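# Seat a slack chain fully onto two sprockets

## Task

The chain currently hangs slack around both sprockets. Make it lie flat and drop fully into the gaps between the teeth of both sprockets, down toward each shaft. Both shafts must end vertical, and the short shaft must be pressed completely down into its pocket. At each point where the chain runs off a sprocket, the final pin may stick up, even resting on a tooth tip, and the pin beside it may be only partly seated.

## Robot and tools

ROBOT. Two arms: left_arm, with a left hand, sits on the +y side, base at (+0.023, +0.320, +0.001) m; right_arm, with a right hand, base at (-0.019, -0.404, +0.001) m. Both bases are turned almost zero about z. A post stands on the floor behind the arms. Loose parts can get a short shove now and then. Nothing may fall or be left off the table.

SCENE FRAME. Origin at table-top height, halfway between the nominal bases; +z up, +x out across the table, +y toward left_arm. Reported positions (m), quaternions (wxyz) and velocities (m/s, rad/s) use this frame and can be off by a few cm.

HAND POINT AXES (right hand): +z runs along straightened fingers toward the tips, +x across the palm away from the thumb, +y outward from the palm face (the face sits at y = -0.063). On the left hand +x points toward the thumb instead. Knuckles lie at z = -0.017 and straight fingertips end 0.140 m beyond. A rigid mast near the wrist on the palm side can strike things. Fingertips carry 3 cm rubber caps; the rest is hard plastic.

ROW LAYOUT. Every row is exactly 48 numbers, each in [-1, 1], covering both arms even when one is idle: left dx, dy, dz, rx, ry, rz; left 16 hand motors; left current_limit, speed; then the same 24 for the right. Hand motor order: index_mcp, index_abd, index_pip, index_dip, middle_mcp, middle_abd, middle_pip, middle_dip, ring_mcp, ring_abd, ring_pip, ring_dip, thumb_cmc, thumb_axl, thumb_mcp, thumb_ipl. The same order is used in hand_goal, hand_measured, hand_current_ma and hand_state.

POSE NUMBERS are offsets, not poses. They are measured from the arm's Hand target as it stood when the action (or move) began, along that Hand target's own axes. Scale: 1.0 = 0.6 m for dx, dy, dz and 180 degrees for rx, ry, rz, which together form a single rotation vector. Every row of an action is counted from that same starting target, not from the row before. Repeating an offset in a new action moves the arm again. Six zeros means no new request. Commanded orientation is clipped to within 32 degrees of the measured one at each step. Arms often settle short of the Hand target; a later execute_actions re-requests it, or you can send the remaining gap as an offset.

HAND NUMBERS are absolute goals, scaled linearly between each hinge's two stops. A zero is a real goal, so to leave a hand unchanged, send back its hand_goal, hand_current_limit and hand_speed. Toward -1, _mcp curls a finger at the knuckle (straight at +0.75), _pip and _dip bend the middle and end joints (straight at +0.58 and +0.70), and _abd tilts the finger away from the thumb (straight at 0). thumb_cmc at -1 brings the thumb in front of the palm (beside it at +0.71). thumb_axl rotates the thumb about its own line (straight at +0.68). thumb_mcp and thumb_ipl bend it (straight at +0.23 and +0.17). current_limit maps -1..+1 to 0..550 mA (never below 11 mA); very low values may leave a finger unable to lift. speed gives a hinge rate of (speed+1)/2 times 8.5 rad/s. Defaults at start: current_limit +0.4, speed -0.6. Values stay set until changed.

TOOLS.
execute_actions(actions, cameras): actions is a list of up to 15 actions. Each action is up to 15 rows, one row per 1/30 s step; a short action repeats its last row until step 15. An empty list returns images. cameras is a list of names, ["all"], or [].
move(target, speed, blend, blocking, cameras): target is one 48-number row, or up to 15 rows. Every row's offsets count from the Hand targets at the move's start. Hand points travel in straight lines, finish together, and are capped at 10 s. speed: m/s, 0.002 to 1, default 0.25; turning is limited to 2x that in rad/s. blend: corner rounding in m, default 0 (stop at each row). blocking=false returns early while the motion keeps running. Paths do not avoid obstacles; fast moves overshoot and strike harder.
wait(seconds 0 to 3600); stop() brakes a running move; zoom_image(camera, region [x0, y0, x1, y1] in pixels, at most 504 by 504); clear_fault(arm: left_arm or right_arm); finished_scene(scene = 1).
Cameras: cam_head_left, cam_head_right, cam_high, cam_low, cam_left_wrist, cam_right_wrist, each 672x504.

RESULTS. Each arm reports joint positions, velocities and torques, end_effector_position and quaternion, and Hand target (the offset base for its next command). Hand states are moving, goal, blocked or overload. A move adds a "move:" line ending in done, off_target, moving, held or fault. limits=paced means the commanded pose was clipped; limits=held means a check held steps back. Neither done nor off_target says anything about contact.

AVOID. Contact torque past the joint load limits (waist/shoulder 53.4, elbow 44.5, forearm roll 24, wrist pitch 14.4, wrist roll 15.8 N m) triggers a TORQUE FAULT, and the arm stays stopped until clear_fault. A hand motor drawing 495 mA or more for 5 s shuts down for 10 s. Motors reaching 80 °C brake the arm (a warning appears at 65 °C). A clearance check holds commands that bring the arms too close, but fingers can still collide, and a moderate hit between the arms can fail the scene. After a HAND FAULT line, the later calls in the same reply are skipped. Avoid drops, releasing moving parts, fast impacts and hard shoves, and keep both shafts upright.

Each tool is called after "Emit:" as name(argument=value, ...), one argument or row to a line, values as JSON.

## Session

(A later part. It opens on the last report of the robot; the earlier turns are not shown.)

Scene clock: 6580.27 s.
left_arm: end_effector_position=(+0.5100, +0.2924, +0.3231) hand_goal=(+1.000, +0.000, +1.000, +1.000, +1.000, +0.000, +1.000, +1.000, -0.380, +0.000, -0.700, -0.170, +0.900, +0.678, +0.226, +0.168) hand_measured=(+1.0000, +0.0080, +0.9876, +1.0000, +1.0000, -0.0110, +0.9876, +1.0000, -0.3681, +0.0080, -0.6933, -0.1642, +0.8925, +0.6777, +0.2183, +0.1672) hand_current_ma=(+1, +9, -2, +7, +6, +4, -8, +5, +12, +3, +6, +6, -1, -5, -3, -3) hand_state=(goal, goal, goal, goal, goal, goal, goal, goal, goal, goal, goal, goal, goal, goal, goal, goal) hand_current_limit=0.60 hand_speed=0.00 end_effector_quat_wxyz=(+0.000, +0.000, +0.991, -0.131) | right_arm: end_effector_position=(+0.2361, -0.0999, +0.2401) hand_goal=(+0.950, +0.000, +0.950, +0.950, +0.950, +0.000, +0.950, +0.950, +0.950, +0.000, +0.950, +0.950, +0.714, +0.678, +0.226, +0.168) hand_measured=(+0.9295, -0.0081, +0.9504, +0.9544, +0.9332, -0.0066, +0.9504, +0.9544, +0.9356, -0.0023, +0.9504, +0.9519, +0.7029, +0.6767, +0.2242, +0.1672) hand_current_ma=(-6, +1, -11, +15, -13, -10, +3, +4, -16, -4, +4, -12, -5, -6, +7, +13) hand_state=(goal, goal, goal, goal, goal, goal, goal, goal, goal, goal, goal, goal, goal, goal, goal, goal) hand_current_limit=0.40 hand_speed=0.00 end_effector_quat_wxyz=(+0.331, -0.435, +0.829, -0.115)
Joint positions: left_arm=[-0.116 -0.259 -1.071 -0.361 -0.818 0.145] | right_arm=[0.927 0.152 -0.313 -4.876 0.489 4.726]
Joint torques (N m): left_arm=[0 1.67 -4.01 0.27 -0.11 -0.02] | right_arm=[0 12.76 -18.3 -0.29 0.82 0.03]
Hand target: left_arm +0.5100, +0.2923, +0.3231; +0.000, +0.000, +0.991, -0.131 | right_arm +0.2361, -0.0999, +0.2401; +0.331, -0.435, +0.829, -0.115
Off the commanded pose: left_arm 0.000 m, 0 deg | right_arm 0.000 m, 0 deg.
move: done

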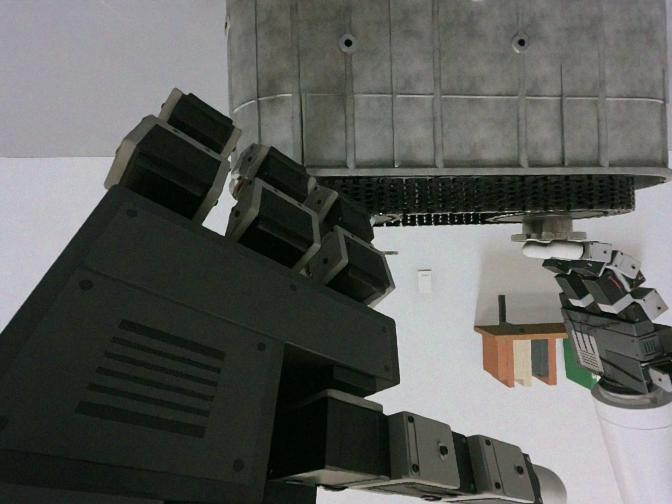

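Emit:
move(
  target=[0,0.0109,0.0006,0,0,0,1,0,1,1,1,0,1,1,-0.38,0,-0.7,-0.17,0.9,0.678,0.226,0.168,0.6,0,0,0,0,0,0,0,0.95,0,0.95,0.95,0.95,0,0.95,0.95,0.95,0,0.95,0.95,0.714,0.678,0.226,0.168,0.4,0],
  speed=0.03,
  cameras=["cam_right_wrist"],
)

Emit:
zoom_image(
  camera="cam_right_wrist",
  region=[500, 160, 672, 280],
)

Scene clock: 6588.73 s.
left_arm: end_effector_position=(+0.5100, +0.2985, +0.3212) hand_goal=(+1.000, +0.000, +1.000, +1.000, +1.000, +0.000, +1.000, +1.000, -0.380, +0.000, -0.700, -0.170, +0.900, +0.678, +0.226, +0.168) hand_measured=(+1.0000, +0.0109, +0.9991, +1.0000, +1.0000, -0.0096, +0.9991, +1.0000, -0.3681, +0.0080, -0.6933, -0.1642, +0.8925, +0.6777, +0.2193, +0.1672) hand_current_ma=(+3, +13, +7, +5, +13, +5, +2, +2, +16, +5, +7, +8, +3, +0, -4, -3) hand_state=(goal, goal, goal, goal, goal, goal, goal, goal, goal, goal, goal, goal, goal, goal, goal, goal) hand_current_limit=0.60 hand_speed=0.00 end_effector_quat_wxyz=(+0.000, +0.000, +0.991, -0.131) | right_arm: end_effector_position=(+0.2361, -0.0999, +0.2401) hand_goal=(+0.950, +0.000, +0.950, +0.950, +0.950, +0.000, +0.950, +0.950, +0.950, +0.000, +0.950, +0.950, +0.714, +0.678, +0.226, +0.168) hand_measured=(+0.9307, -0.0081, +0.9504, +0.9544, +0.9332, -0.0081, +0.9516, +0.9531, +0.9356, -0.0037, +0.9504, +0.9519, +0.7041, +0.6777, +0.2242, +0.1672) hand_current_ma=(-5, -14, -4, +14, -22, -16, +4, -9, -18, +1, +7, +2, -5, +7, -3, -5) hand_state=(goal, goal, goal, goal, goal, goal, goal, goal, goal, goal, goal, goal, goal, goal, goal, goal) hand_current_limit=0.40 hand_speed=0.00 end_effector_quat_wxyz=(+0.331, -0.435, +0.829, -0.115)
Joint positions: left_arm=[-0.104 -0.259 -1.067 -0.362 -0.816 0.159] | right_arm=[0.927 0.152 -0.313 -4.876 0.489 4.726]
Joint torques (N m): left_arm=[14.93 0.27 -0.13 0.26 -0.12 -0.02] | right_arm=[0 12.76 -18.3 -0.29 0.82 0.03]
Hand target: left_arm +0.5100, +0.2986, +0.3210; +0.000, +0.000, +0.991, -0.131 | right_arm +0.2361, -0.0999, +0.2401; +0.331, -0.435, +0.829, -0.115
Off the commanded pose: left_arm 0.000 m, 0 deg | right_arm 0.000 m, 0 deg.
move: done

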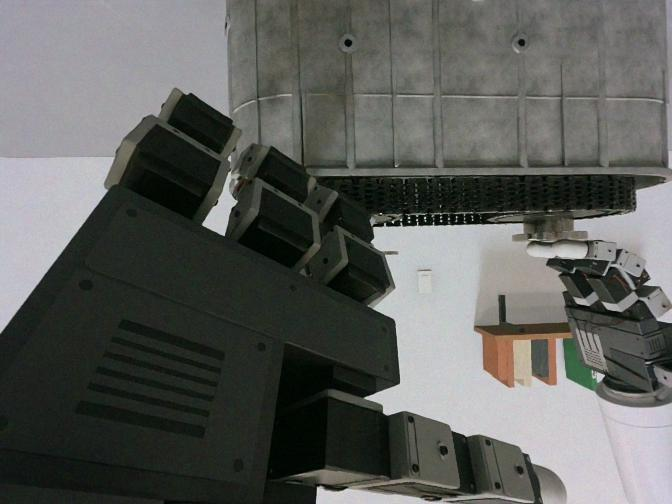

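Scaled by 2.930.

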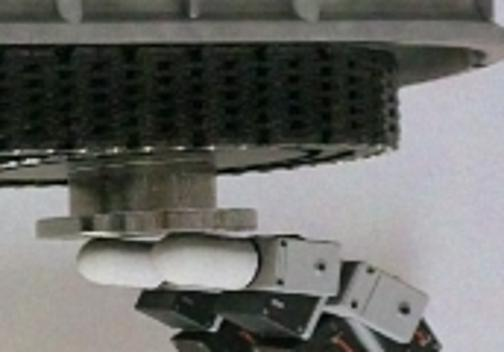

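Emit:
zoom_image(
  camera="cam_right_wrist",
  region=[560, 160, 672, 250],
)

Emit:
move(
  target=[0,0.0161,-0.0043,0,0,0,1,0,1,1,1,0,1,1,-0.38,0,-0.7,-0.17,0.9,0.678,0.226,0.168,0.6,0,0,0,0,0,0,0,0.95,0,0.95,0.95,0.95,0,0.95,0.95,0.95,0,0.95,0.95,0.714,0.678,0.226,0.168,0.4,0],
  speed=0.03,
  cameras=["cam_right_wrist"],
)

Emit:
zoom_image(
  camera="cam_right_wrist",
  region=[560, 160, 672, 250],
)

Emit:
zoom_image(
  camera="cam_right_wrist",
  region=[500, 160, 672, 280],
)

Scaled by 4.500.

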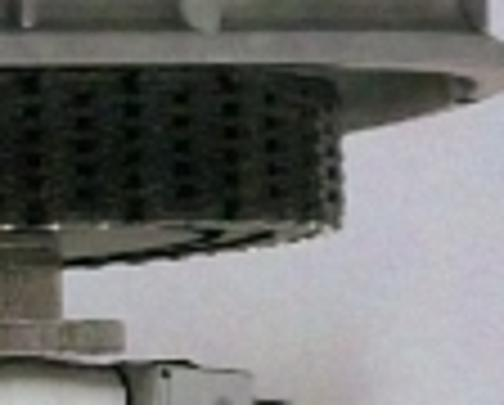

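Scene clock: 6601.60 s.
left_arm: end_effector_position=(+0.5100, +0.3085, +0.3210) hand_goal=(+1.000, +0.000, +1.000, +1.000, +1.000, +0.000, +1.000, +1.000, -0.380, +0.000, -0.700, -0.170, +0.900, +0.678, +0.226, +0.168) hand_measured=(+1.0000, +0.0080, +1.0000, +1.0000, +1.0000, -0.0110, +0.9991, +1.0000, -0.3669, +0.0080, -0.6933, -0.1642, +0.8925, +0.6777, +0.2183, +0.1681) hand_current_ma=(+2, +15, +9, +8, +12, +1, -1, +8, +13, +2, +5, +12, +2, -2, -7, +3) hand_state=(goal, goal, goal, goal, goal, goal, goal, goal, goal, goal, goal, goal, goal, goal, goal, goal) hand_current_limit=0.60 hand_speed=0.00 end_effector_quat_wxyz=(+0.000, +0.000, +0.991, -0.131) | right_arm: end_effector_position=(+0.2361, -0.0999, +0.2401) hand_goal=(+0.950, +0.000, +0.950, +0.950, +0.950, +0.000, +0.950, +0.950, +0.950, +0.000, +0.950, +0.950, +0.714, +0.678, +0.226, +0.168) hand_measured=(+0.9307, -0.0066, +0.9516, +0.9544, +0.9332, -0.0081, +0.9504, +0.9531, +0.9356, -0.0023, +0.9504, +0.9519, +0.7041, +0.6767, +0.2242, +0.1672) hand_current_ma=(-3, -3, -1, +1, -10, -12, +3, -1, -12, -8, +13, -9, -8, -2, +4, +13) hand_state=(goal, goal, goal, goal, goal, goal, goal, goal, goal, goal, goal, goal, goal, goal, goal, goal) hand_current_limit=0.40 hand_speed=0.00 end_effector_quat_wxyz=(+0.331, -0.435, +0.829, -0.115)
Joint positions: left_arm=[-0.085 -0.258 -1.065 -0.361 -0.821 0.177] | right_arm=[0.927 0.152 -0.313 -4.876 0.489 4.726]
Joint torques (N m): left_arm=[18.66 29.14 4.04 12.09 -0.13 1.43] | right_arm=[0 12.76 -18.3 -0.29 0.82 0.03]
Hand target: left_arm +0.5100, +0.3086, +0.3210; +0.000, +0.000, +0.991, -0.131 | right_arm +0.2361, -0.0999, +0.2401; +0.331, -0.435, +0.829, -0.115
Off the commanded pose: left_arm 0.000 m, 0 deg | right_arm 0.000 m, 0 deg.
move: done

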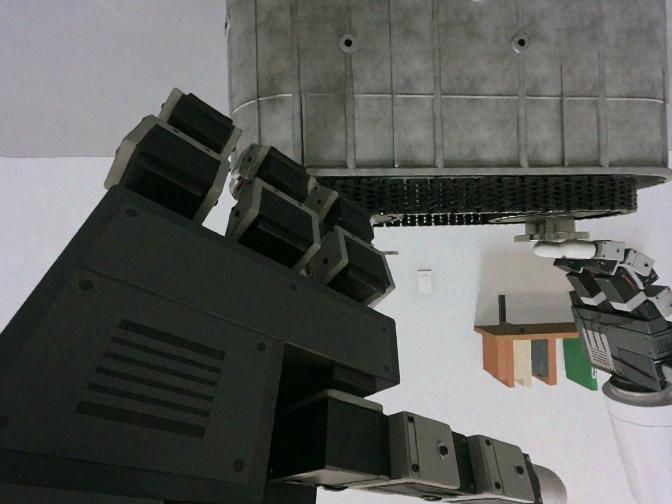

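Scaled by 4.500.

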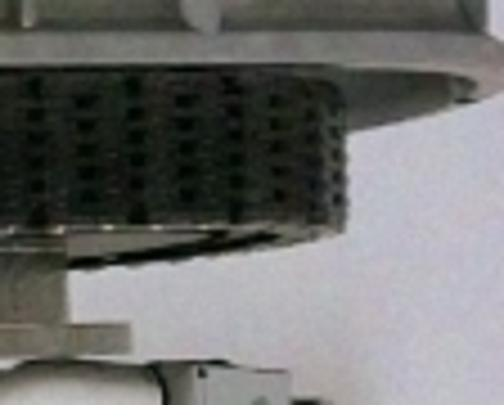

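Scaled by 2.930.

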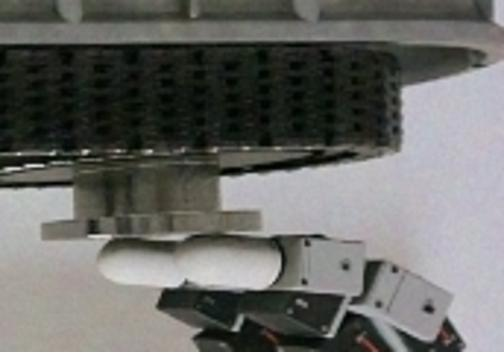

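Emit:
move(
  target=[0,0.0103,-0.0019,0,0,0,1,0,1,1,1,0,1,1,-0.38,0,-0.7,-0.17,0.9,0.678,0.226,0.168,0.6,0,0,0,0,0,0,0,0.95,0,0.95,0.95,0.95,0,0.95,0.95,0.95,0,0.95,0.95,0.714,0.678,0.226,0.168,0.4,0],
  speed=0.03,
  cameras=["cam_right_wrist","cam_left_wrist"],
)

Emit:
zoom_image(
  camera="cam_right_wrist",
  region=[560, 160, 672, 250],
)

Emit:
zoom_image(
  camera="cam_right_wrist",
  region=[500, 160, 672, 280],
)

Emit:
zoom_image(
  camera="cam_left_wrist",
  region=[240, 40, 420, 240],
)

Scene clock: 6614.77 s.
left_arm: end_effector_position=(+0.5100, +0.3148, +0.3205) hand_goal=(+1.000, +0.000, +1.000, +1.000, +1.000, +0.000, +1.000, +1.000, -0.380, +0.000, -0.700, -0.170, +0.900, +0.678, +0.226, +0.168) hand_measured=(+1.0000, +0.0080, +1.0000, +1.0000, +1.0000, -0.0154, +0.9991, +1.0000, -0.3681, +0.0095, -0.6933, -0.1642, +0.8925, +0.6777, +0.2193, +0.1672) hand_current_ma=(+5, +12, +7, +5, +15, +5, +1, +3, +15, +1, +3, +15, +1, -4, -6, +0) hand_state=(goal, goal, goal, goal, goal, goal, goal, goal, goal, goal, goal, goal, goal, goal, goal, goal) hand_current_limit=0.60 hand_speed=0.00 end_effector_quat_wxyz=(+0.000, +0.000, +0.991, -0.131) | right_arm: end_effector_position=(+0.2361, -0.0999, +0.2401) hand_goal=(+0.950, +0.000, +0.950, +0.950, +0.950, +0.000, +0.950, +0.950, +0.950, +0.000, +0.950, +0.950, +0.714, +0.678, +0.226, +0.168) hand_measured=(+0.9307, -0.0081, +0.9504, +0.9557, +0.9332, -0.0081, +0.9504, +0.9531, +0.9356, -0.0023, +0.9504, +0.9519, +0.7041, +0.6777, +0.2242, +0.1672) hand_current_ma=(-7, -4, -10, +9, +5, -25, +14, -11, -15, +3, -4, -13, -4, +1, +1, +9) hand_state=(goal, goal, goal, goal, goal, goal, goal, goal, goal, goal, goal, goal, goal, goal, goal, goal) hand_current_limit=0.40 hand_speed=0.00 end_effector_quat_wxyz=(+0.331, -0.435, +0.829, -0.115)
Joint positions: left_arm=[-0.072 -0.257 -1.063 -0.36 -0.823 0.189] | right_arm=[0.927 0.152 -0.313 -4.876 0.489 4.726]
Joint torques (N m): left_arm=[16.46 29.11 6.36 13.1 -0.13 1.53] | right_arm=[0 12.76 -18.3 -0.29 0.82 0.03]
Hand target: left_arm +0.5100, +0.3148, +0.3205; +0.000, +0.000, +0.991, -0.131 | right_arm +0.2361, -0.0999, +0.2401; +0.331, -0.435, +0.829, -0.115
Off the commanded pose: left_arm 0.000 m, 0 deg | right_arm 0.000 m, 0 deg.
move: done
Images, in order (width x height): cam_left_wrist 672x504, cam_right_wrist 672x504.

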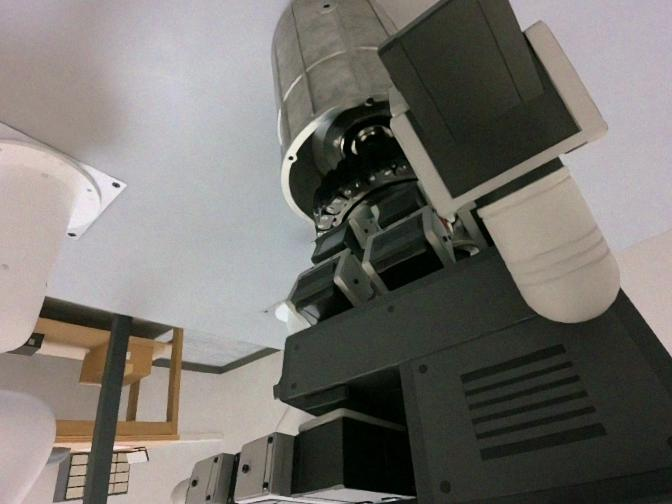

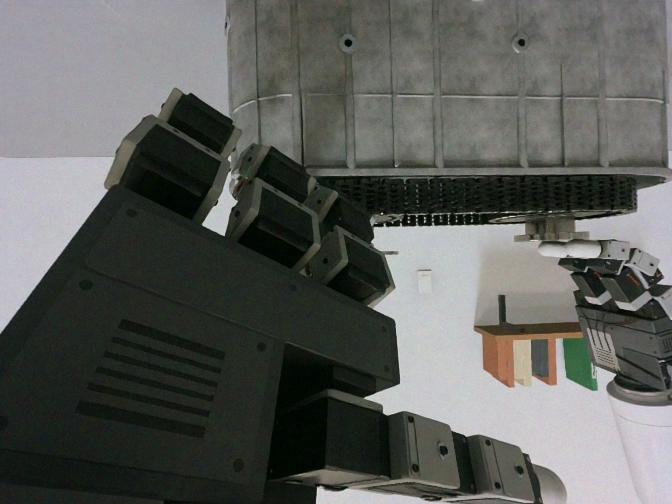

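Scaled by 4.500.

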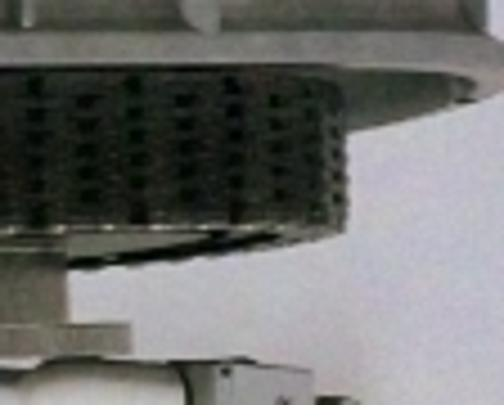

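Scaled by 2.930.

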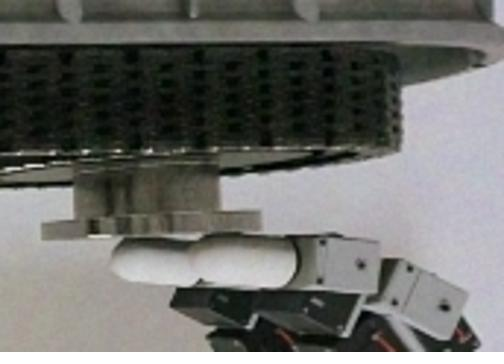

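Scaled by 2.520.

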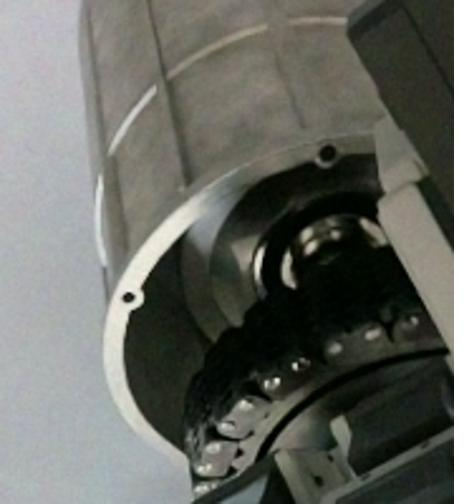

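Emit:
zoom_image(
  camera="cam_left_wrist",
  region=[320, 100, 420, 180],
)

Scaled by 5.040.

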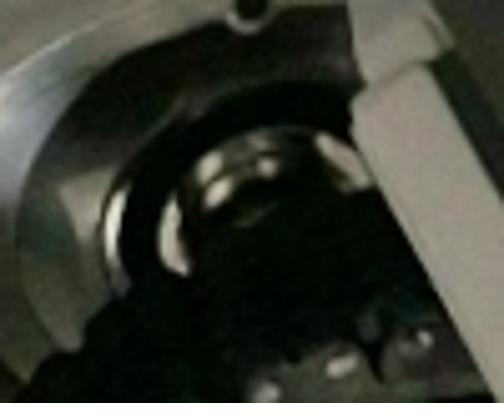

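Emit:
zoom_image(
  camera="cam_right_wrist",
  region=[505, 205, 600, 260],
)

Scaled by 5.305.

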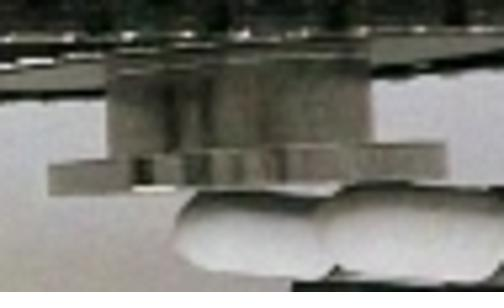

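Emit:
move(
  target=[
    [0,0,-0.0242,0,0,0,1,0,1,1,1,0,1,1,-0.38,0,-0.7,-0.17,0.9,0.678,0.226,0.168,0.6,0,-0.282,-0.0508,-0.0868,0.274,-0.059,-0.204,0.41,0,-0.3,0.696,0.41,0,-0.3,0.696,0.95,0,-0.85,-0.84,-0.571,0.678,0,-0.535,0.5,0],
    [0,-0.0429,-0.0135,0,0,0,1,0,1,1,1,0,1,1,-0.38,0,-0.7,-0.17,0.9,0.678,0.226,0.168,0.6,0,-0.282,-0.0508,-0.0868,0.274,-0.059,-0.204,0.41,0,-0.3,0.696,0.41,0,-0.3,0.696,0.95,0,-0.85,-0.84,-0.571,0.678,0,-0.535,0.5,0],
  ],
  speed=[0.25,0.1],
  cameras=["cam_left_wrist","cam_head_left"],
)

Scene clock: 6664.10 s.
left_arm: end_effector_position=(+0.5100, +0.2921, +0.3350) hand_goal=(+1.000, +0.000, +1.000, +1.000, +1.000, +0.000, +1.000, +1.000, -0.380, +0.000, -0.700, -0.170, +0.900, +0.678, +0.226, +0.168) hand_measured=(+0.9910, +0.0095, +0.9760, +0.9990, +0.9898, -0.0125, +0.9760, +0.9990, -0.3681, +0.0095, -0.6933, -0.1642, +0.8925, +0.6777, +0.2193, +0.1672) hand_current_ma=(-7, +13, -17, +9, -2, +1, -21, +5, +15, +4, +7, +15, +3, -1, -9, -1) hand_state=(goal, goal, blocked, goal, goal, goal, blocked, goal, goal, goal, goal, goal, goal, goal, goal, goal) hand_current_limit=0.60 hand_speed=0.00 end_effector_quat_wxyz=(+0.000, +0.000, +0.991, -0.131) | right_arm: end_effector_position=(+0.2900, +0.0119, +0.3700) hand_goal=(+0.410, +0.000, -0.300, +0.696, +0.410, +0.000, -0.300, +0.696, +0.950, +0.000, -0.850, -0.840, -0.570, +0.678, +0.000, -0.534) hand_measured=(+0.3965, -0.0081, -0.3058, +0.6920, +0.3977, -0.0066, -0.3071, +0.6932, +0.9356, -0.0023, -0.8473, -0.8395, -0.5768, +0.6767, +0.0015, -0.5360) hand_current_ma=(+4, +8, -4, +9, -12, -5, -2, +14, -18, +2, +3, -8, +9, -6, +8, +2) hand_state=(goal, goal, goal, goal, goal, goal, goal, goal, goal, goal, goal, goal, goal, goal, goal, goal) hand_current_limit=0.50 hand_speed=0.00 end_effector_quat_wxyz=(+0.500, -0.500, +0.501, -0.500)
Joint positions: left_arm=[-0.117 -0.247 -1.085 -0.353 -0.842 0.133] | right_arm=[1.341 -0.157 -0.679 -4.904 1.461 4.201]
Joint torques (N m): left_arm=[0 28.97 -20.03 0.28 -0.11 -0.02] | right_arm=[0 24.08 -18.5 -0.75 1.47 0.01]
Hand target: left_arm +0.5100, +0.2921, +0.3350; +0.000, +0.000, +0.991, -0.131 | right_arm +0.2900, +0.0119, +0.3700; +0.500, -0.500, +0.501, -0.500
Off the commanded pose: left_arm 0.000 m, 0 deg | right_arm 0.000 m, 0 deg.
move: done
Images, in order (width x height): cam_head_left 672x504, cam_left_wrist 672x504.

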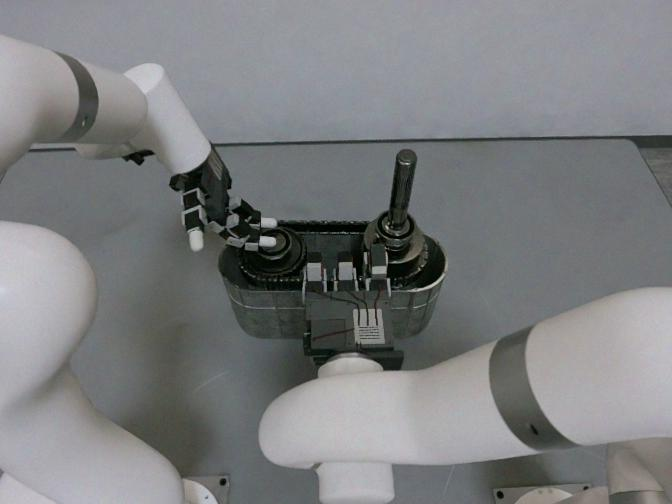

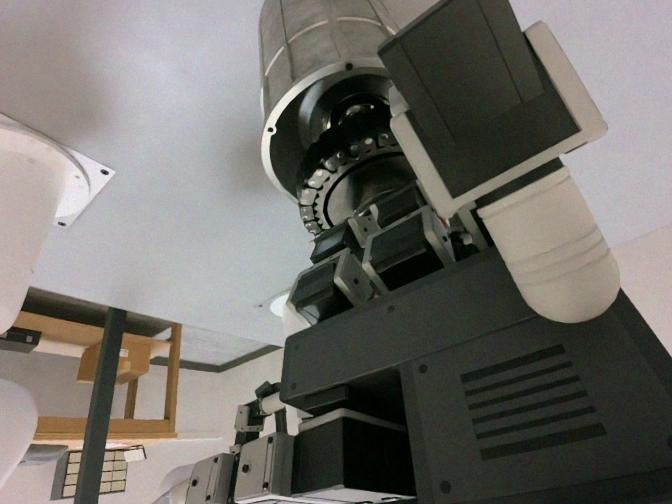

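Emit:
move(
  target=[
    [0,0,0,0,0,0,1,0,1,1,1,0,1,1,-0.38,0,-0.7,-0.17,0.9,0.678,0.226,0.168,0.6,0,0,0,0.2367,0,0,0,0.41,0,-0.3,0.696,0.41,0,-0.3,0.696,0.95,0,-0.85,-0.84,-0.571,0.678,0,-0.535,0.5,0],
    [0,0,0,0,0,0,1,0,1,1,1,0,1,1,-0.38,0,-0.7,-0.17,0.9,0.678,0.226,0.168,0.6,0,0,0.2,0.2367,0,0,0,0.41,0,-0.3,0.696,0.41,0,-0.3,0.696,0.95,0,-0.85,-0.84,-0.571,0.678,0,-0.535,0.5,0],
  ],
  speed=[0.2,0.08],
  blend=[0.01,0],
  cameras=["cam_right_wrist","cam_head_left","cam_head_right"],
)

Emit:
zoom_image(
  camera="cam_head_left",
  region=[210, 200, 410, 330],
)

Scene clock: 6674.03 s.
left_arm: end_effector_position=(+0.5100, +0.2921, +0.3350) hand_goal=(+1.000, +0.000, +1.000, +1.000, +1.000, +0.000, +1.000, +1.000, -0.380, +0.000, -0.700, -0.170, +0.900, +0.678, +0.226, +0.168) hand_measured=(+0.9910, +0.0095, +0.9760, +1.0000, +0.9910, -0.0125, +0.9773, +1.0000, -0.3681, +0.0080, -0.6920, -0.1642, +0.8925, +0.6767, +0.2183, +0.1681) hand_current_ma=(-5, +17, -15, +5, -1, +0, -21, +8, +12, +7, +5, +9, +3, -4, -4, +2) hand_state=(goal, goal, blocked, goal, goal, goal, blocked, goal, goal, goal, goal, goal, goal, goal, goal, goal) hand_current_limit=0.60 hand_speed=0.00 end_effector_quat_wxyz=(+0.000, +0.000, +0.991, -0.131) | right_arm: end_effector_position=(+0.4319, +0.0118, +0.2499) hand_goal=(+0.410, +0.000, -0.300, +0.696, +0.410, +0.000, -0.300, +0.696, +0.950, +0.000, -0.850, -0.840, -0.570, +0.678, +0.000, -0.534) hand_measured=(+0.3965, -0.0081, -0.3058, +0.6920, +0.3977, -0.0066, -0.3058, +0.6932, +0.9368, -0.0023, -0.8473, -0.8407, -0.5755, +0.6767, +0.0015, -0.5360) hand_current_ma=(+3, +13, +5, -6, -8, -22, -2, +9, -12, -16, +3, -13, -1, +2, -1, +2) hand_state=(goal, goal, goal, goal, goal, goal, goal, goal, goal, goal, goal, goal, goal, goal, goal, goal) hand_current_limit=0.50 hand_speed=0.00 end_effector_quat_wxyz=(+0.500, -0.500, +0.501, -0.500)
Joint positions: left_arm=[-0.117 -0.247 -1.085 -0.352 -0.842 0.132] | right_arm=[1.033 -0.521 -0.801 -5.224 1.43 4.469]
Joint torques (N m): left_arm=[0 28.97 -20.03 0.28 -0.11 -0.02] | right_arm=[0 22.19 -15.68 -0.3 1.63 1.69]
Hand target: left_arm +0.5100, +0.2921, +0.3350; +0.000, +0.000, +0.991, -0.131 | right_arm +0.4319, +0.0118, +0.2498; +0.500, -0.500, +0.501, -0.500
Off the commanded pose: left_arm 0.000 m, 0 deg | right_arm 0.000 m, 0 deg.
move: done
Images, in order (width x height): cam_head_left 672x504, cam_head_right 672x504, cam_right_wrist 672x504.

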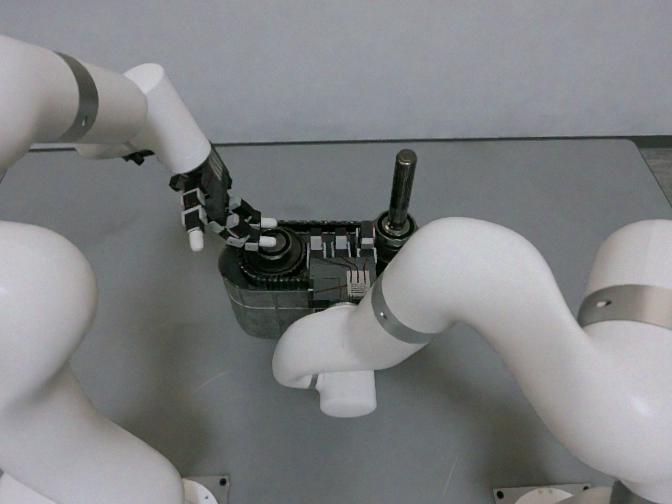

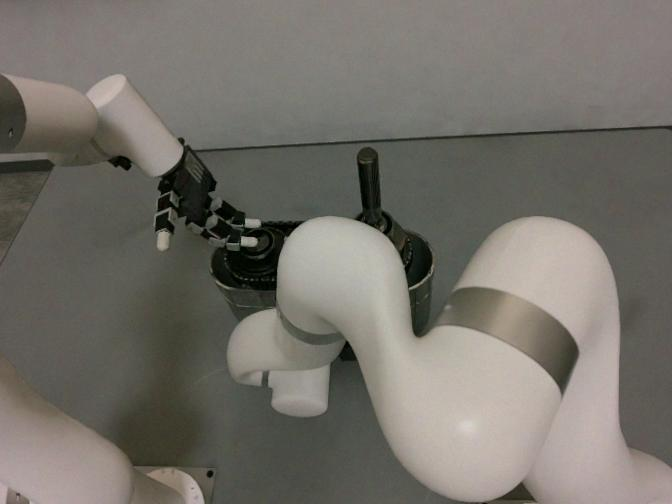

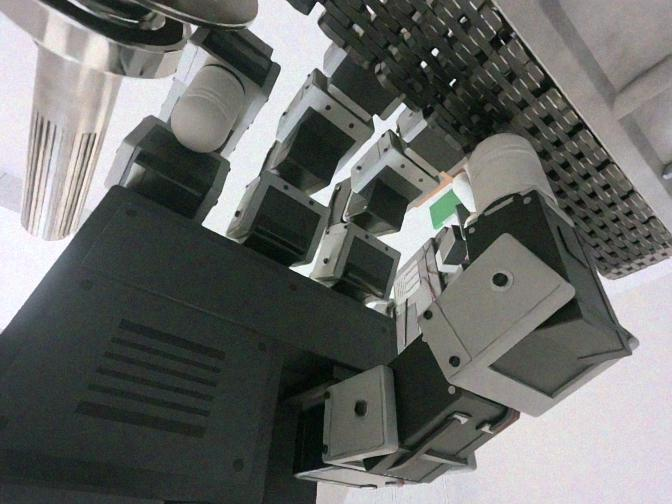

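Scaled by 2.520.

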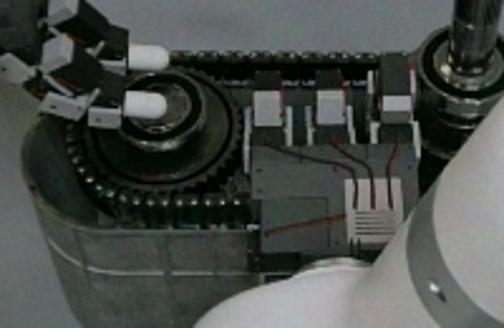

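Emit:
move(
  target=[
    [0,0.0056,0.0215,0,0,0,1,0,1,1,1,0,1,1,-0.38,0,-0.7,-0.17,0.9,0.678,0.226,0.168,0.6,0,0,0,0,0,0,0,0.41,0,-0.3,0.696,0.41,0,-0.3,0.696,0.95,0,-0.85,-0.84,-0.571,0.678,0,-0.535,0.5,0],
    [0,-0.0089,0.0254,0,0,0,1,0,1,1,1,0,1,1,-0.38,0,-0.7,-0.17,0.9,0.678,0.226,0.168,0.6,0,0,0,0,0,0,0,0.41,0,-0.3,0.696,0.41,0,-0.3,0.696,0.95,0,-0.85,-0.84,-0.571,0.678,0,-0.535,0.5,0],
  ],
  speed=[0.04,0.03],
  cameras=["cam_left_wrist"],
)

Emit:
zoom_image(
  camera="cam_left_wrist",
  region=[240, 40, 420, 240],
)

Scene clock: 6683.50 s.
left_arm: end_effector_position=(+0.5101, +0.2830, +0.3228) hand_goal=(+1.000, +0.000, +1.000, +1.000, +1.000, +0.000, +1.000, +1.000, -0.380, +0.000, -0.700, -0.170, +0.900, +0.678, +0.226, +0.168) hand_measured=(+1.0000, +0.0021, +0.9978, +1.0000, +1.0000, -0.0154, +0.9965, +1.0000, -0.3681, +0.0080, -0.6933, -0.1642, +0.8925, +0.6767, +0.2183, +0.1672) hand_current_ma=(+0, +7, +8, +3, +11, -1, -2, +5, +12, +2, +11, +12, +3, -5, -3, -2) hand_state=(goal, goal, goal, goal, goal, goal, goal, goal, goal, goal, goal, goal, goal, goal, goal, goal) hand_current_limit=0.60 hand_speed=0.00 end_effector_quat_wxyz=(+0.001, +0.000, +0.991, -0.131) | right_arm: end_effector_position=(+0.4319, +0.0118, +0.2498) hand_goal=(+0.410, +0.000, -0.300, +0.696, +0.410, +0.000, -0.300, +0.696, +0.950, +0.000, -0.850, -0.840, -0.570, +0.678, +0.000, -0.534) hand_measured=(+0.3965, -0.0081, -0.3071, +0.6920, +0.3977, -0.0081, -0.3058, +0.6932, +0.9368, -0.0023, -0.8486, -0.8395, -0.5755, +0.6767, +0.0015, -0.5360) hand_current_ma=(-2, +2, +2, +4, -13, +10, +17, +4, -21, +7, +5, +7, -13, +8, +3, -5) hand_state=(goal, goal, goal, goal, goal, goal, goal, goal, goal, goal, goal, goal, goal, goal, goal, goal) hand_current_limit=0.50 hand_speed=0.00 end_effector_quat_wxyz=(+0.500, -0.500, +0.501, -0.500)
Joint positions: left_arm=[-0.134 -0.261 -1.073 -0.362 -0.811 0.13] | right_arm=[1.033 -0.521 -0.801 -5.224 1.43 4.469]
Joint torques (N m): left_arm=[-26.21 -19.28 6.15 0.27 -0.1 -0.02] | right_arm=[0 33.55 -15.68 -0.3 1.63 0.01]
Hand target: left_arm +0.5100, +0.2830, +0.3217; +0.000, +0.000, +0.991, -0.131 | right_arm +0.4319, +0.0118, +0.2498; +0.500, -0.500, +0.501, -0.500
Off the commanded pose: left_arm 0.001 m, 0 deg | right_arm 0.000 m, 0 deg.
move: done

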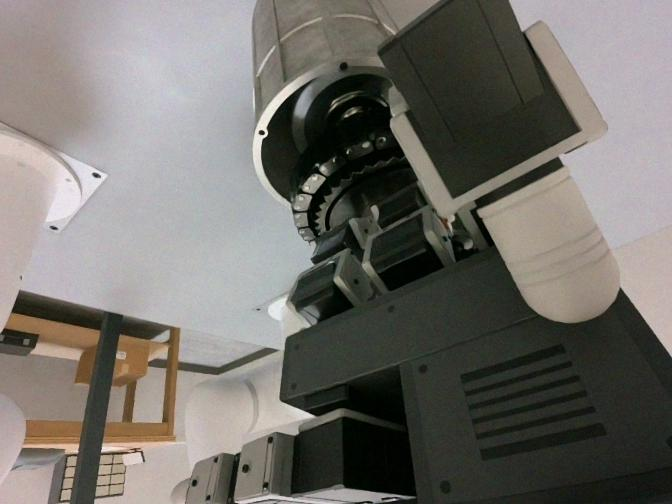

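Scaled by 2.520.

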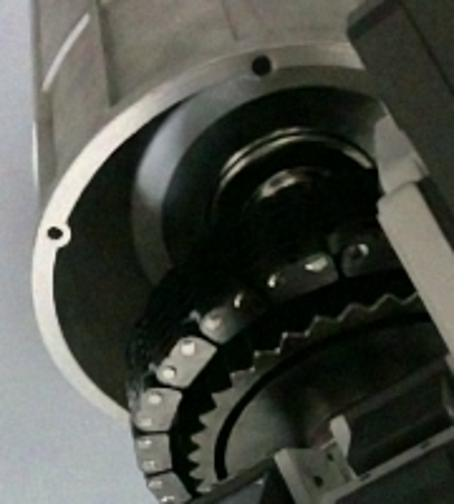

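Emit:
move(
  target=[0,0.0006,-0.0032,0,0,0,1,0,1,1,1,0,1,1,-0.38,0,-0.7,-0.17,0.9,0.678,0.226,0.168,0.6,0,0,0,0,0,0,0,-0.1,0,-0.2,0.5,-0.1,0,-0.2,0.5,0.95,0,-0.85,-0.84,-0.6,0.678,-0.15,-0.535,0.45,-0.2],
  speed=0.03,
  cameras=["cam_left_wrist","cam_right_wrist"],
)

Emit:
zoom_image(
  camera="cam_left_wrist",
  region=[310, 70, 410, 150],
)

Emit:
zoom_image(
  camera="cam_left_wrist",
  region=[240, 40, 420, 240],
)

Scene clock: 6690.83 s.
left_arm: end_effector_position=(+0.5100, +0.2838, +0.3235) hand_goal=(+1.000, +0.000, +1.000, +1.000, +1.000, +0.000, +1.000, +1.000, -0.380, +0.000, -0.700, -0.170, +0.900, +0.678, +0.226, +0.168) hand_measured=(+1.0000, +0.0036, +0.9940, +1.0000, +1.0000, -0.0169, +0.9940, +1.0000, -0.3681, +0.0080, -0.6920, -0.1642, +0.8925, +0.6777, +0.2183, +0.1681) hand_current_ma=(+2, +8, +7, +7, +14, -3, -3, +3, +14, +5, +1, +8, +4, -2, -6, +3) hand_state=(goal, goal, goal, goal, goal, goal, goal, goal, goal, goal, goal, goal, goal, goal, goal, goal) hand_current_limit=0.60 hand_speed=0.00 end_effector_quat_wxyz=(+0.000, +0.000, +0.991, -0.131) | right_arm: end_effector_position=(+0.4319, +0.0118, +0.2499) hand_goal=(-0.100, +0.000, -0.200, +0.500, -0.100, +0.000, -0.200, +0.500, +0.950, +0.000, -0.850, -0.840, -0.600, +0.678, -0.150, -0.534) hand_measured=(+0.1300, +0.0051, -0.1544, +0.5187, +0.1155, -0.0066, -0.1467, +0.5225, +0.9356, -0.0037, -0.8486, -0.8407, -0.6007, +0.6767, -0.1548, -0.5465) hand_current_ma=(+418, +12, +54, +17, +387, -14, +57, +1, -17, -5, +3, +0, +1, -5, +3, +1) hand_state=(blocked, goal, blocked, goal, blocked, goal, blocked, blocked, goal, goal, goal, goal, goal, goal, goal, goal) hand_current_limit=0.45 hand_speed=-0.20 end_effector_quat_wxyz=(+0.500, -0.500, +0.501, -0.500)
Joint positions: left_arm=[-0.133 -0.261 -1.074 -0.361 -0.814 0.129] | right_arm=[1.033 -0.521 -0.801 -5.224 1.43 4.469]
Joint torques (N m): left_arm=[0 1.56 -4.58 0.27 -0.11 -0.02] | right_arm=[0 33.54 -15.67 -0.29 1.62 0.01]
Hand target: left_arm +0.5100, +0.2838, +0.3234; +0.000, +0.000, +0.991, -0.131 | right_arm +0.4319, +0.0118, +0.2498; +0.500, -0.500, +0.501, -0.500
Off the commanded pose: left_arm 0.000 m, 0 deg | right_arm 0.000 m, 0 deg.
move: done

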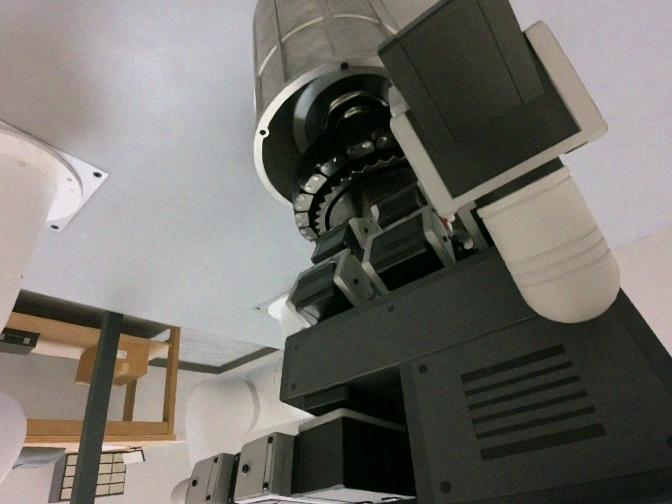

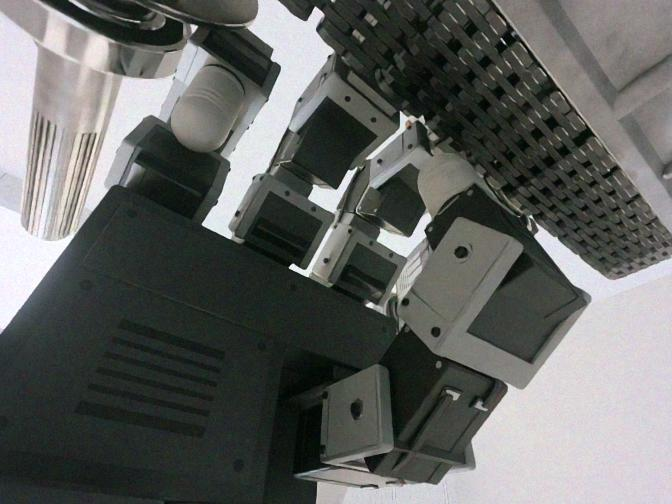

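Scaled by 5.040.

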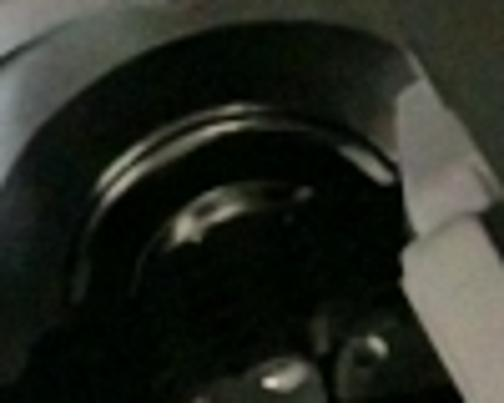

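Scaled by 2.520.

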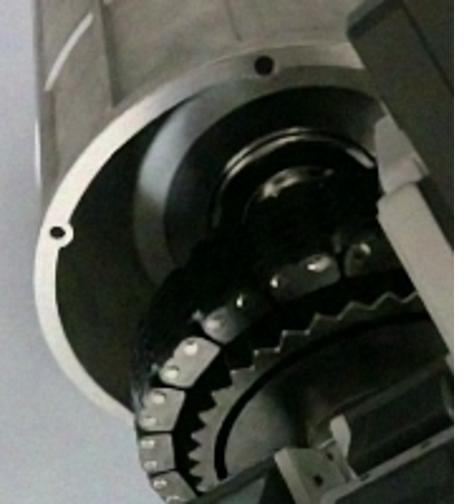

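Emit:
move(
  target=[0,0,0,0,0,0,1,0,1,1,1,0,1,1,-0.38,0,-0.7,-0.17,0.9,0.678,0.226,0.168,0.6,0,0,-0.01,0,0,0,0,-0.1,0,-0.2,0.5,-0.1,0,-0.2,0.5,0.95,0,-0.85,-0.84,-0.6,0.678,-0.15,-0.535,0.45,-0.2],
  speed=0.03,
  cameras=["cam_left_wrist","cam_right_wrist"],
)

Emit:
zoom_image(
  camera="cam_left_wrist",
  region=[240, 40, 420, 240],
)

Scene clock: 6698.27 s.
left_arm: end_effector_position=(+0.5100, +0.2838, +0.3235) hand_goal=(+1.000, +0.000, +1.000, +1.000, +1.000, +0.000, +1.000, +1.000, -0.380, +0.000, -0.700, -0.170, +0.900, +0.678, +0.226, +0.168) hand_measured=(+1.0000, +0.0036, +0.9953, +1.0000, +1.0000, -0.0169, +0.9940, +1.0000, -0.3681, +0.0080, -0.6933, -0.1642, +0.8938, +0.6777, +0.2183, +0.1681) hand_current_ma=(+2, +10, +2, +6, +10, -7, +0, +6, +14, +4, +4, +11, +7, -3, -5, -2) hand_state=(goal, goal, goal, goal, goal, goal, goal, goal, goal, goal, goal, goal, goal, goal, goal, goal) hand_current_limit=0.60 hand_speed=0.00 end_effector_quat_wxyz=(+0.000, +0.000, +0.991, -0.131) | right_arm: end_effector_position=(+0.4319, +0.0118, +0.2558) hand_goal=(-0.100, +0.000, -0.200, +0.500, -0.100, +0.000, -0.200, +0.500, +0.950, +0.000, -0.850, -0.840, -0.600, +0.678, -0.150, -0.534) hand_measured=(+0.1047, +0.0007, -0.1249, +0.5442, +0.0902, -0.0081, -0.1185, +0.5493, +0.9356, -0.0023, -0.8473, -0.8407, -0.5994, +0.6777, -0.1489, -0.5350) hand_current_ma=(+405, +14, +89, +26, +373, -4, +104, +45, -5, -11, +0, -11, +8, +2, -2, +1) hand_state=(blocked, goal, blocked, blocked, blocked, goal, blocked, blocked, goal, goal, goal, goal, goal, goal, goal, goal) hand_current_limit=0.45 hand_speed=-0.20 end_effector_quat_wxyz=(+0.500, -0.500, +0.501, -0.500)
Joint positions: left_arm=[-0.133 -0.261 -1.074 -0.361 -0.814 0.129] | right_arm=[1.033 -0.507 -0.8 -5.223 1.424 4.458]
Joint torques (N m): left_arm=[0 3.83 -1.24 0.27 -0.11 -0.02] | right_arm=[0 33.31 -15.86 -0.3 1.61 0.01]
Hand target: left_arm +0.5100, +0.2838, +0.3234; +0.000, +0.000, +0.991, -0.131 | right_arm +0.4319, +0.0118, +0.2558; +0.500, -0.500, +0.501, -0.500
Off the commanded pose: left_arm 0.000 m, 0 deg | right_arm 0.000 m, 0 deg.
move: done

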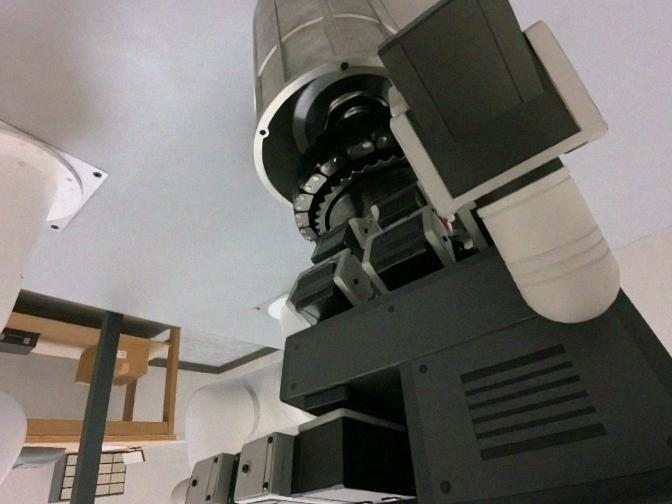

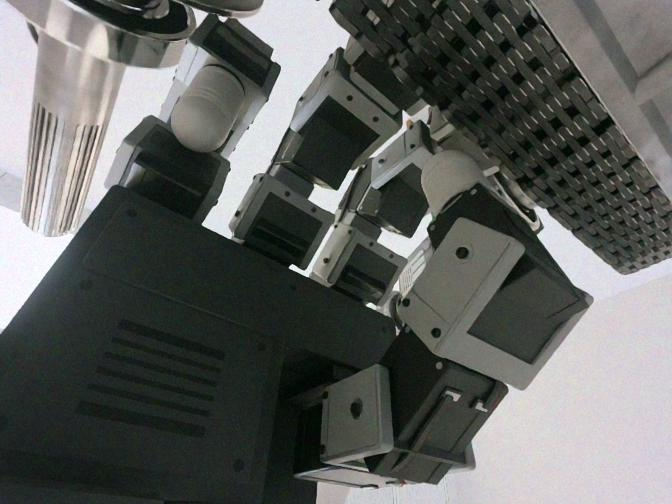

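Scaled by 2.520.

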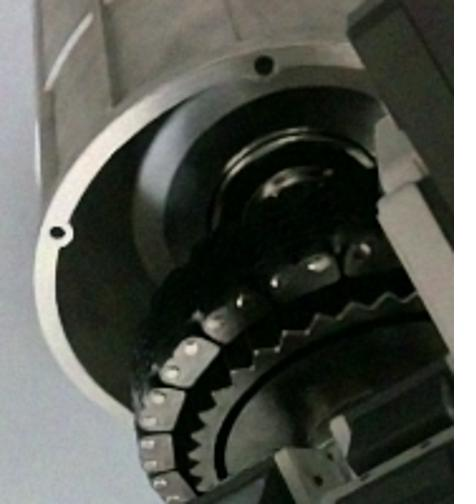

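Emit:
zoom_image(
  camera="cam_right_wrist",
  region=[300, 0, 600, 280],
)

Emit:
zoom_image(
  camera="cam_right_wrist",
  region=[380, 80, 560, 240],
)

Scaled by 1.680.

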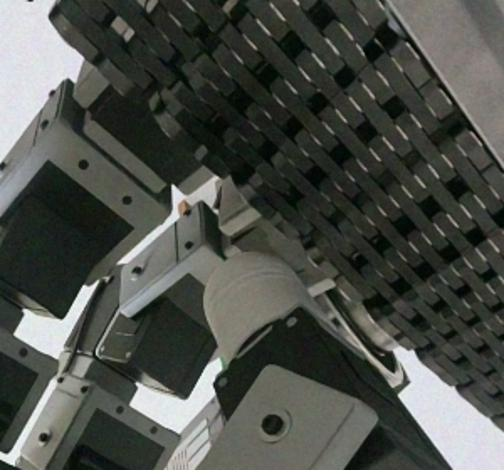

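Scaled by 2.800.

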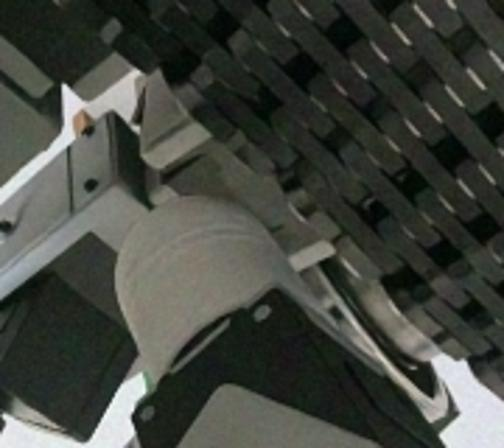

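Emit:
move(
  target=[
    [0,0,0,0,0,0,1,0,1,1,1,0,1,1,-0.38,0,-0.7,-0.17,0.9,0.678,0.226,0.168,0.6,0,0,0,0,0,0,0,0.41,0,-0.3,0.696,0.41,0,-0.3,0.696,0.95,0,-0.85,-0.84,-0.57,0.678,0.1,-0.1,0.45,0],
    [0,0,0,0,0,0,1,0,1,1,1,0,1,1,-0.38,0,-0.7,-0.17,0.9,0.678,0.226,0.168,0.6,0,0,-0.19,0,0,0,0,0.41,0,-0.3,0.696,0.41,0,-0.3,0.696,1,0,1,1,0.714,0.678,0.226,0.168,0.45,0],
    [0,0,0,0,0,0,1,0,1,1,1,0,1,1,-0.38,0,-0.7,-0.17,0.9,0.678,0.226,0.168,0.6,0,-0.012,-0.19,0.1118,0,0,0,-0.236,0,0.186,-0.184,-0.236,0,0.186,-0.184,1,0,1,1,0.714,0.678,0.226,0.168,0.6,0],
  ],
  speed=[0.05,0.1,0.1],
  cameras=["cam_right_wrist","cam_left_wrist","cam_head_left"],
)

Scene clock: 6787.93 s.
left_arm: end_effector_position=(+0.5100, +0.2838, +0.3235) hand_goal=(+1.000, +0.000, +1.000, +1.000, +1.000, +0.000, +1.000, +1.000, -0.380, +0.000, -0.700, -0.170, +0.900, +0.678, +0.226, +0.168) hand_measured=(+1.0000, +0.0036, +0.9940, +1.0000, +1.0000, -0.0154, +0.9940, +1.0000, -0.3681, +0.0080, -0.6920, -0.1642, +0.8925, +0.6777, +0.2193, +0.1681) hand_current_ma=(+5, +10, +2, +3, +13, -1, -6, +2, +12, +2, +6, +11, +1, -2, -2, +0) hand_state=(goal, goal, goal, goal, goal, goal, goal, goal, goal, goal, goal, goal, goal, goal, goal, goal) hand_current_limit=0.60 hand_speed=0.00 end_effector_quat_wxyz=(+0.000, +0.000, +0.991, -0.131) | right_arm: end_effector_position=(+0.4991, +0.0189, +0.3698) hand_goal=(-0.236, +0.000, +0.186, -0.184, -0.236, +0.000, +0.186, -0.184, +1.000, +0.000, +1.000, +1.000, +0.714, +0.678, +0.226, +0.168) hand_measured=(-0.2535, +0.0007, +0.1933, -0.1884, -0.2523, -0.0066, +0.1933, -0.1897, +0.9754, -0.0037, +0.9747, +1.0000, +0.7029, +0.6725, +0.2252, +0.1672) hand_current_ma=(+4, +3, +0, +9, -19, -9, +6, -12, -22, +16, -5, -21, -2, +2, -1, +2) hand_state=(goal, goal, goal, goal, goal, goal, goal, goal, blocked, goal, blocked, goal, goal, goal, goal, goal) hand_current_limit=0.60 hand_speed=0.00 end_effector_quat_wxyz=(+0.500, -0.500, +0.501, -0.500)
Joint positions: left_arm=[-0.133 -0.261 -1.074 -0.361 -0.814 0.129] | right_arm=[0.924 -0.367 -0.948 -5.267 1.237 4.227]
Joint torques (N m): left_arm=[0 3.52 -0.71 0.27 -0.11 -0.02] | right_arm=[0 32.55 -19.68 -0.47 1.43 -1.56]
Hand target: left_arm +0.5100, +0.2838, +0.3234; +0.000, +0.000, +0.991, -0.131 | right_arm +0.4991, +0.0189, +0.3698; +0.500, -0.500, +0.501, -0.500
Off the commanded pose: left_arm 0.000 m, 0 deg | right_arm 0.000 m, 0 deg.
move: done
Images, in order (width x height): cam_head_left 672x504, cam_left_wrist 672x504, cam_right_wrist 672x504.

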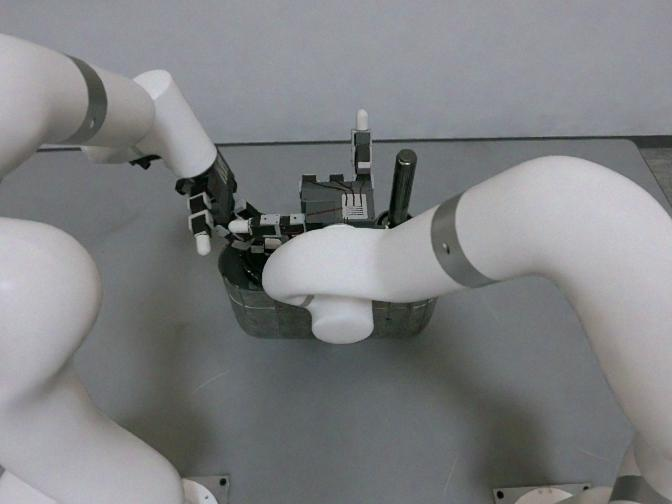

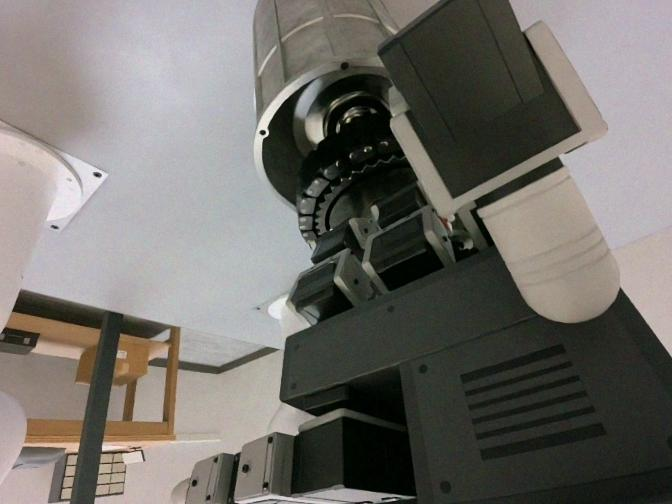

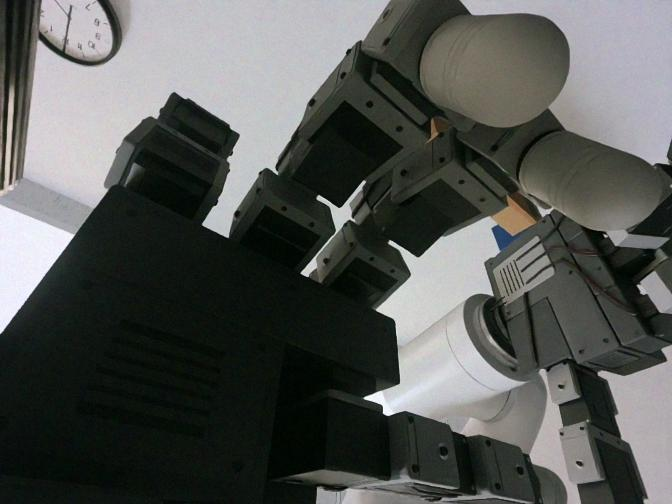

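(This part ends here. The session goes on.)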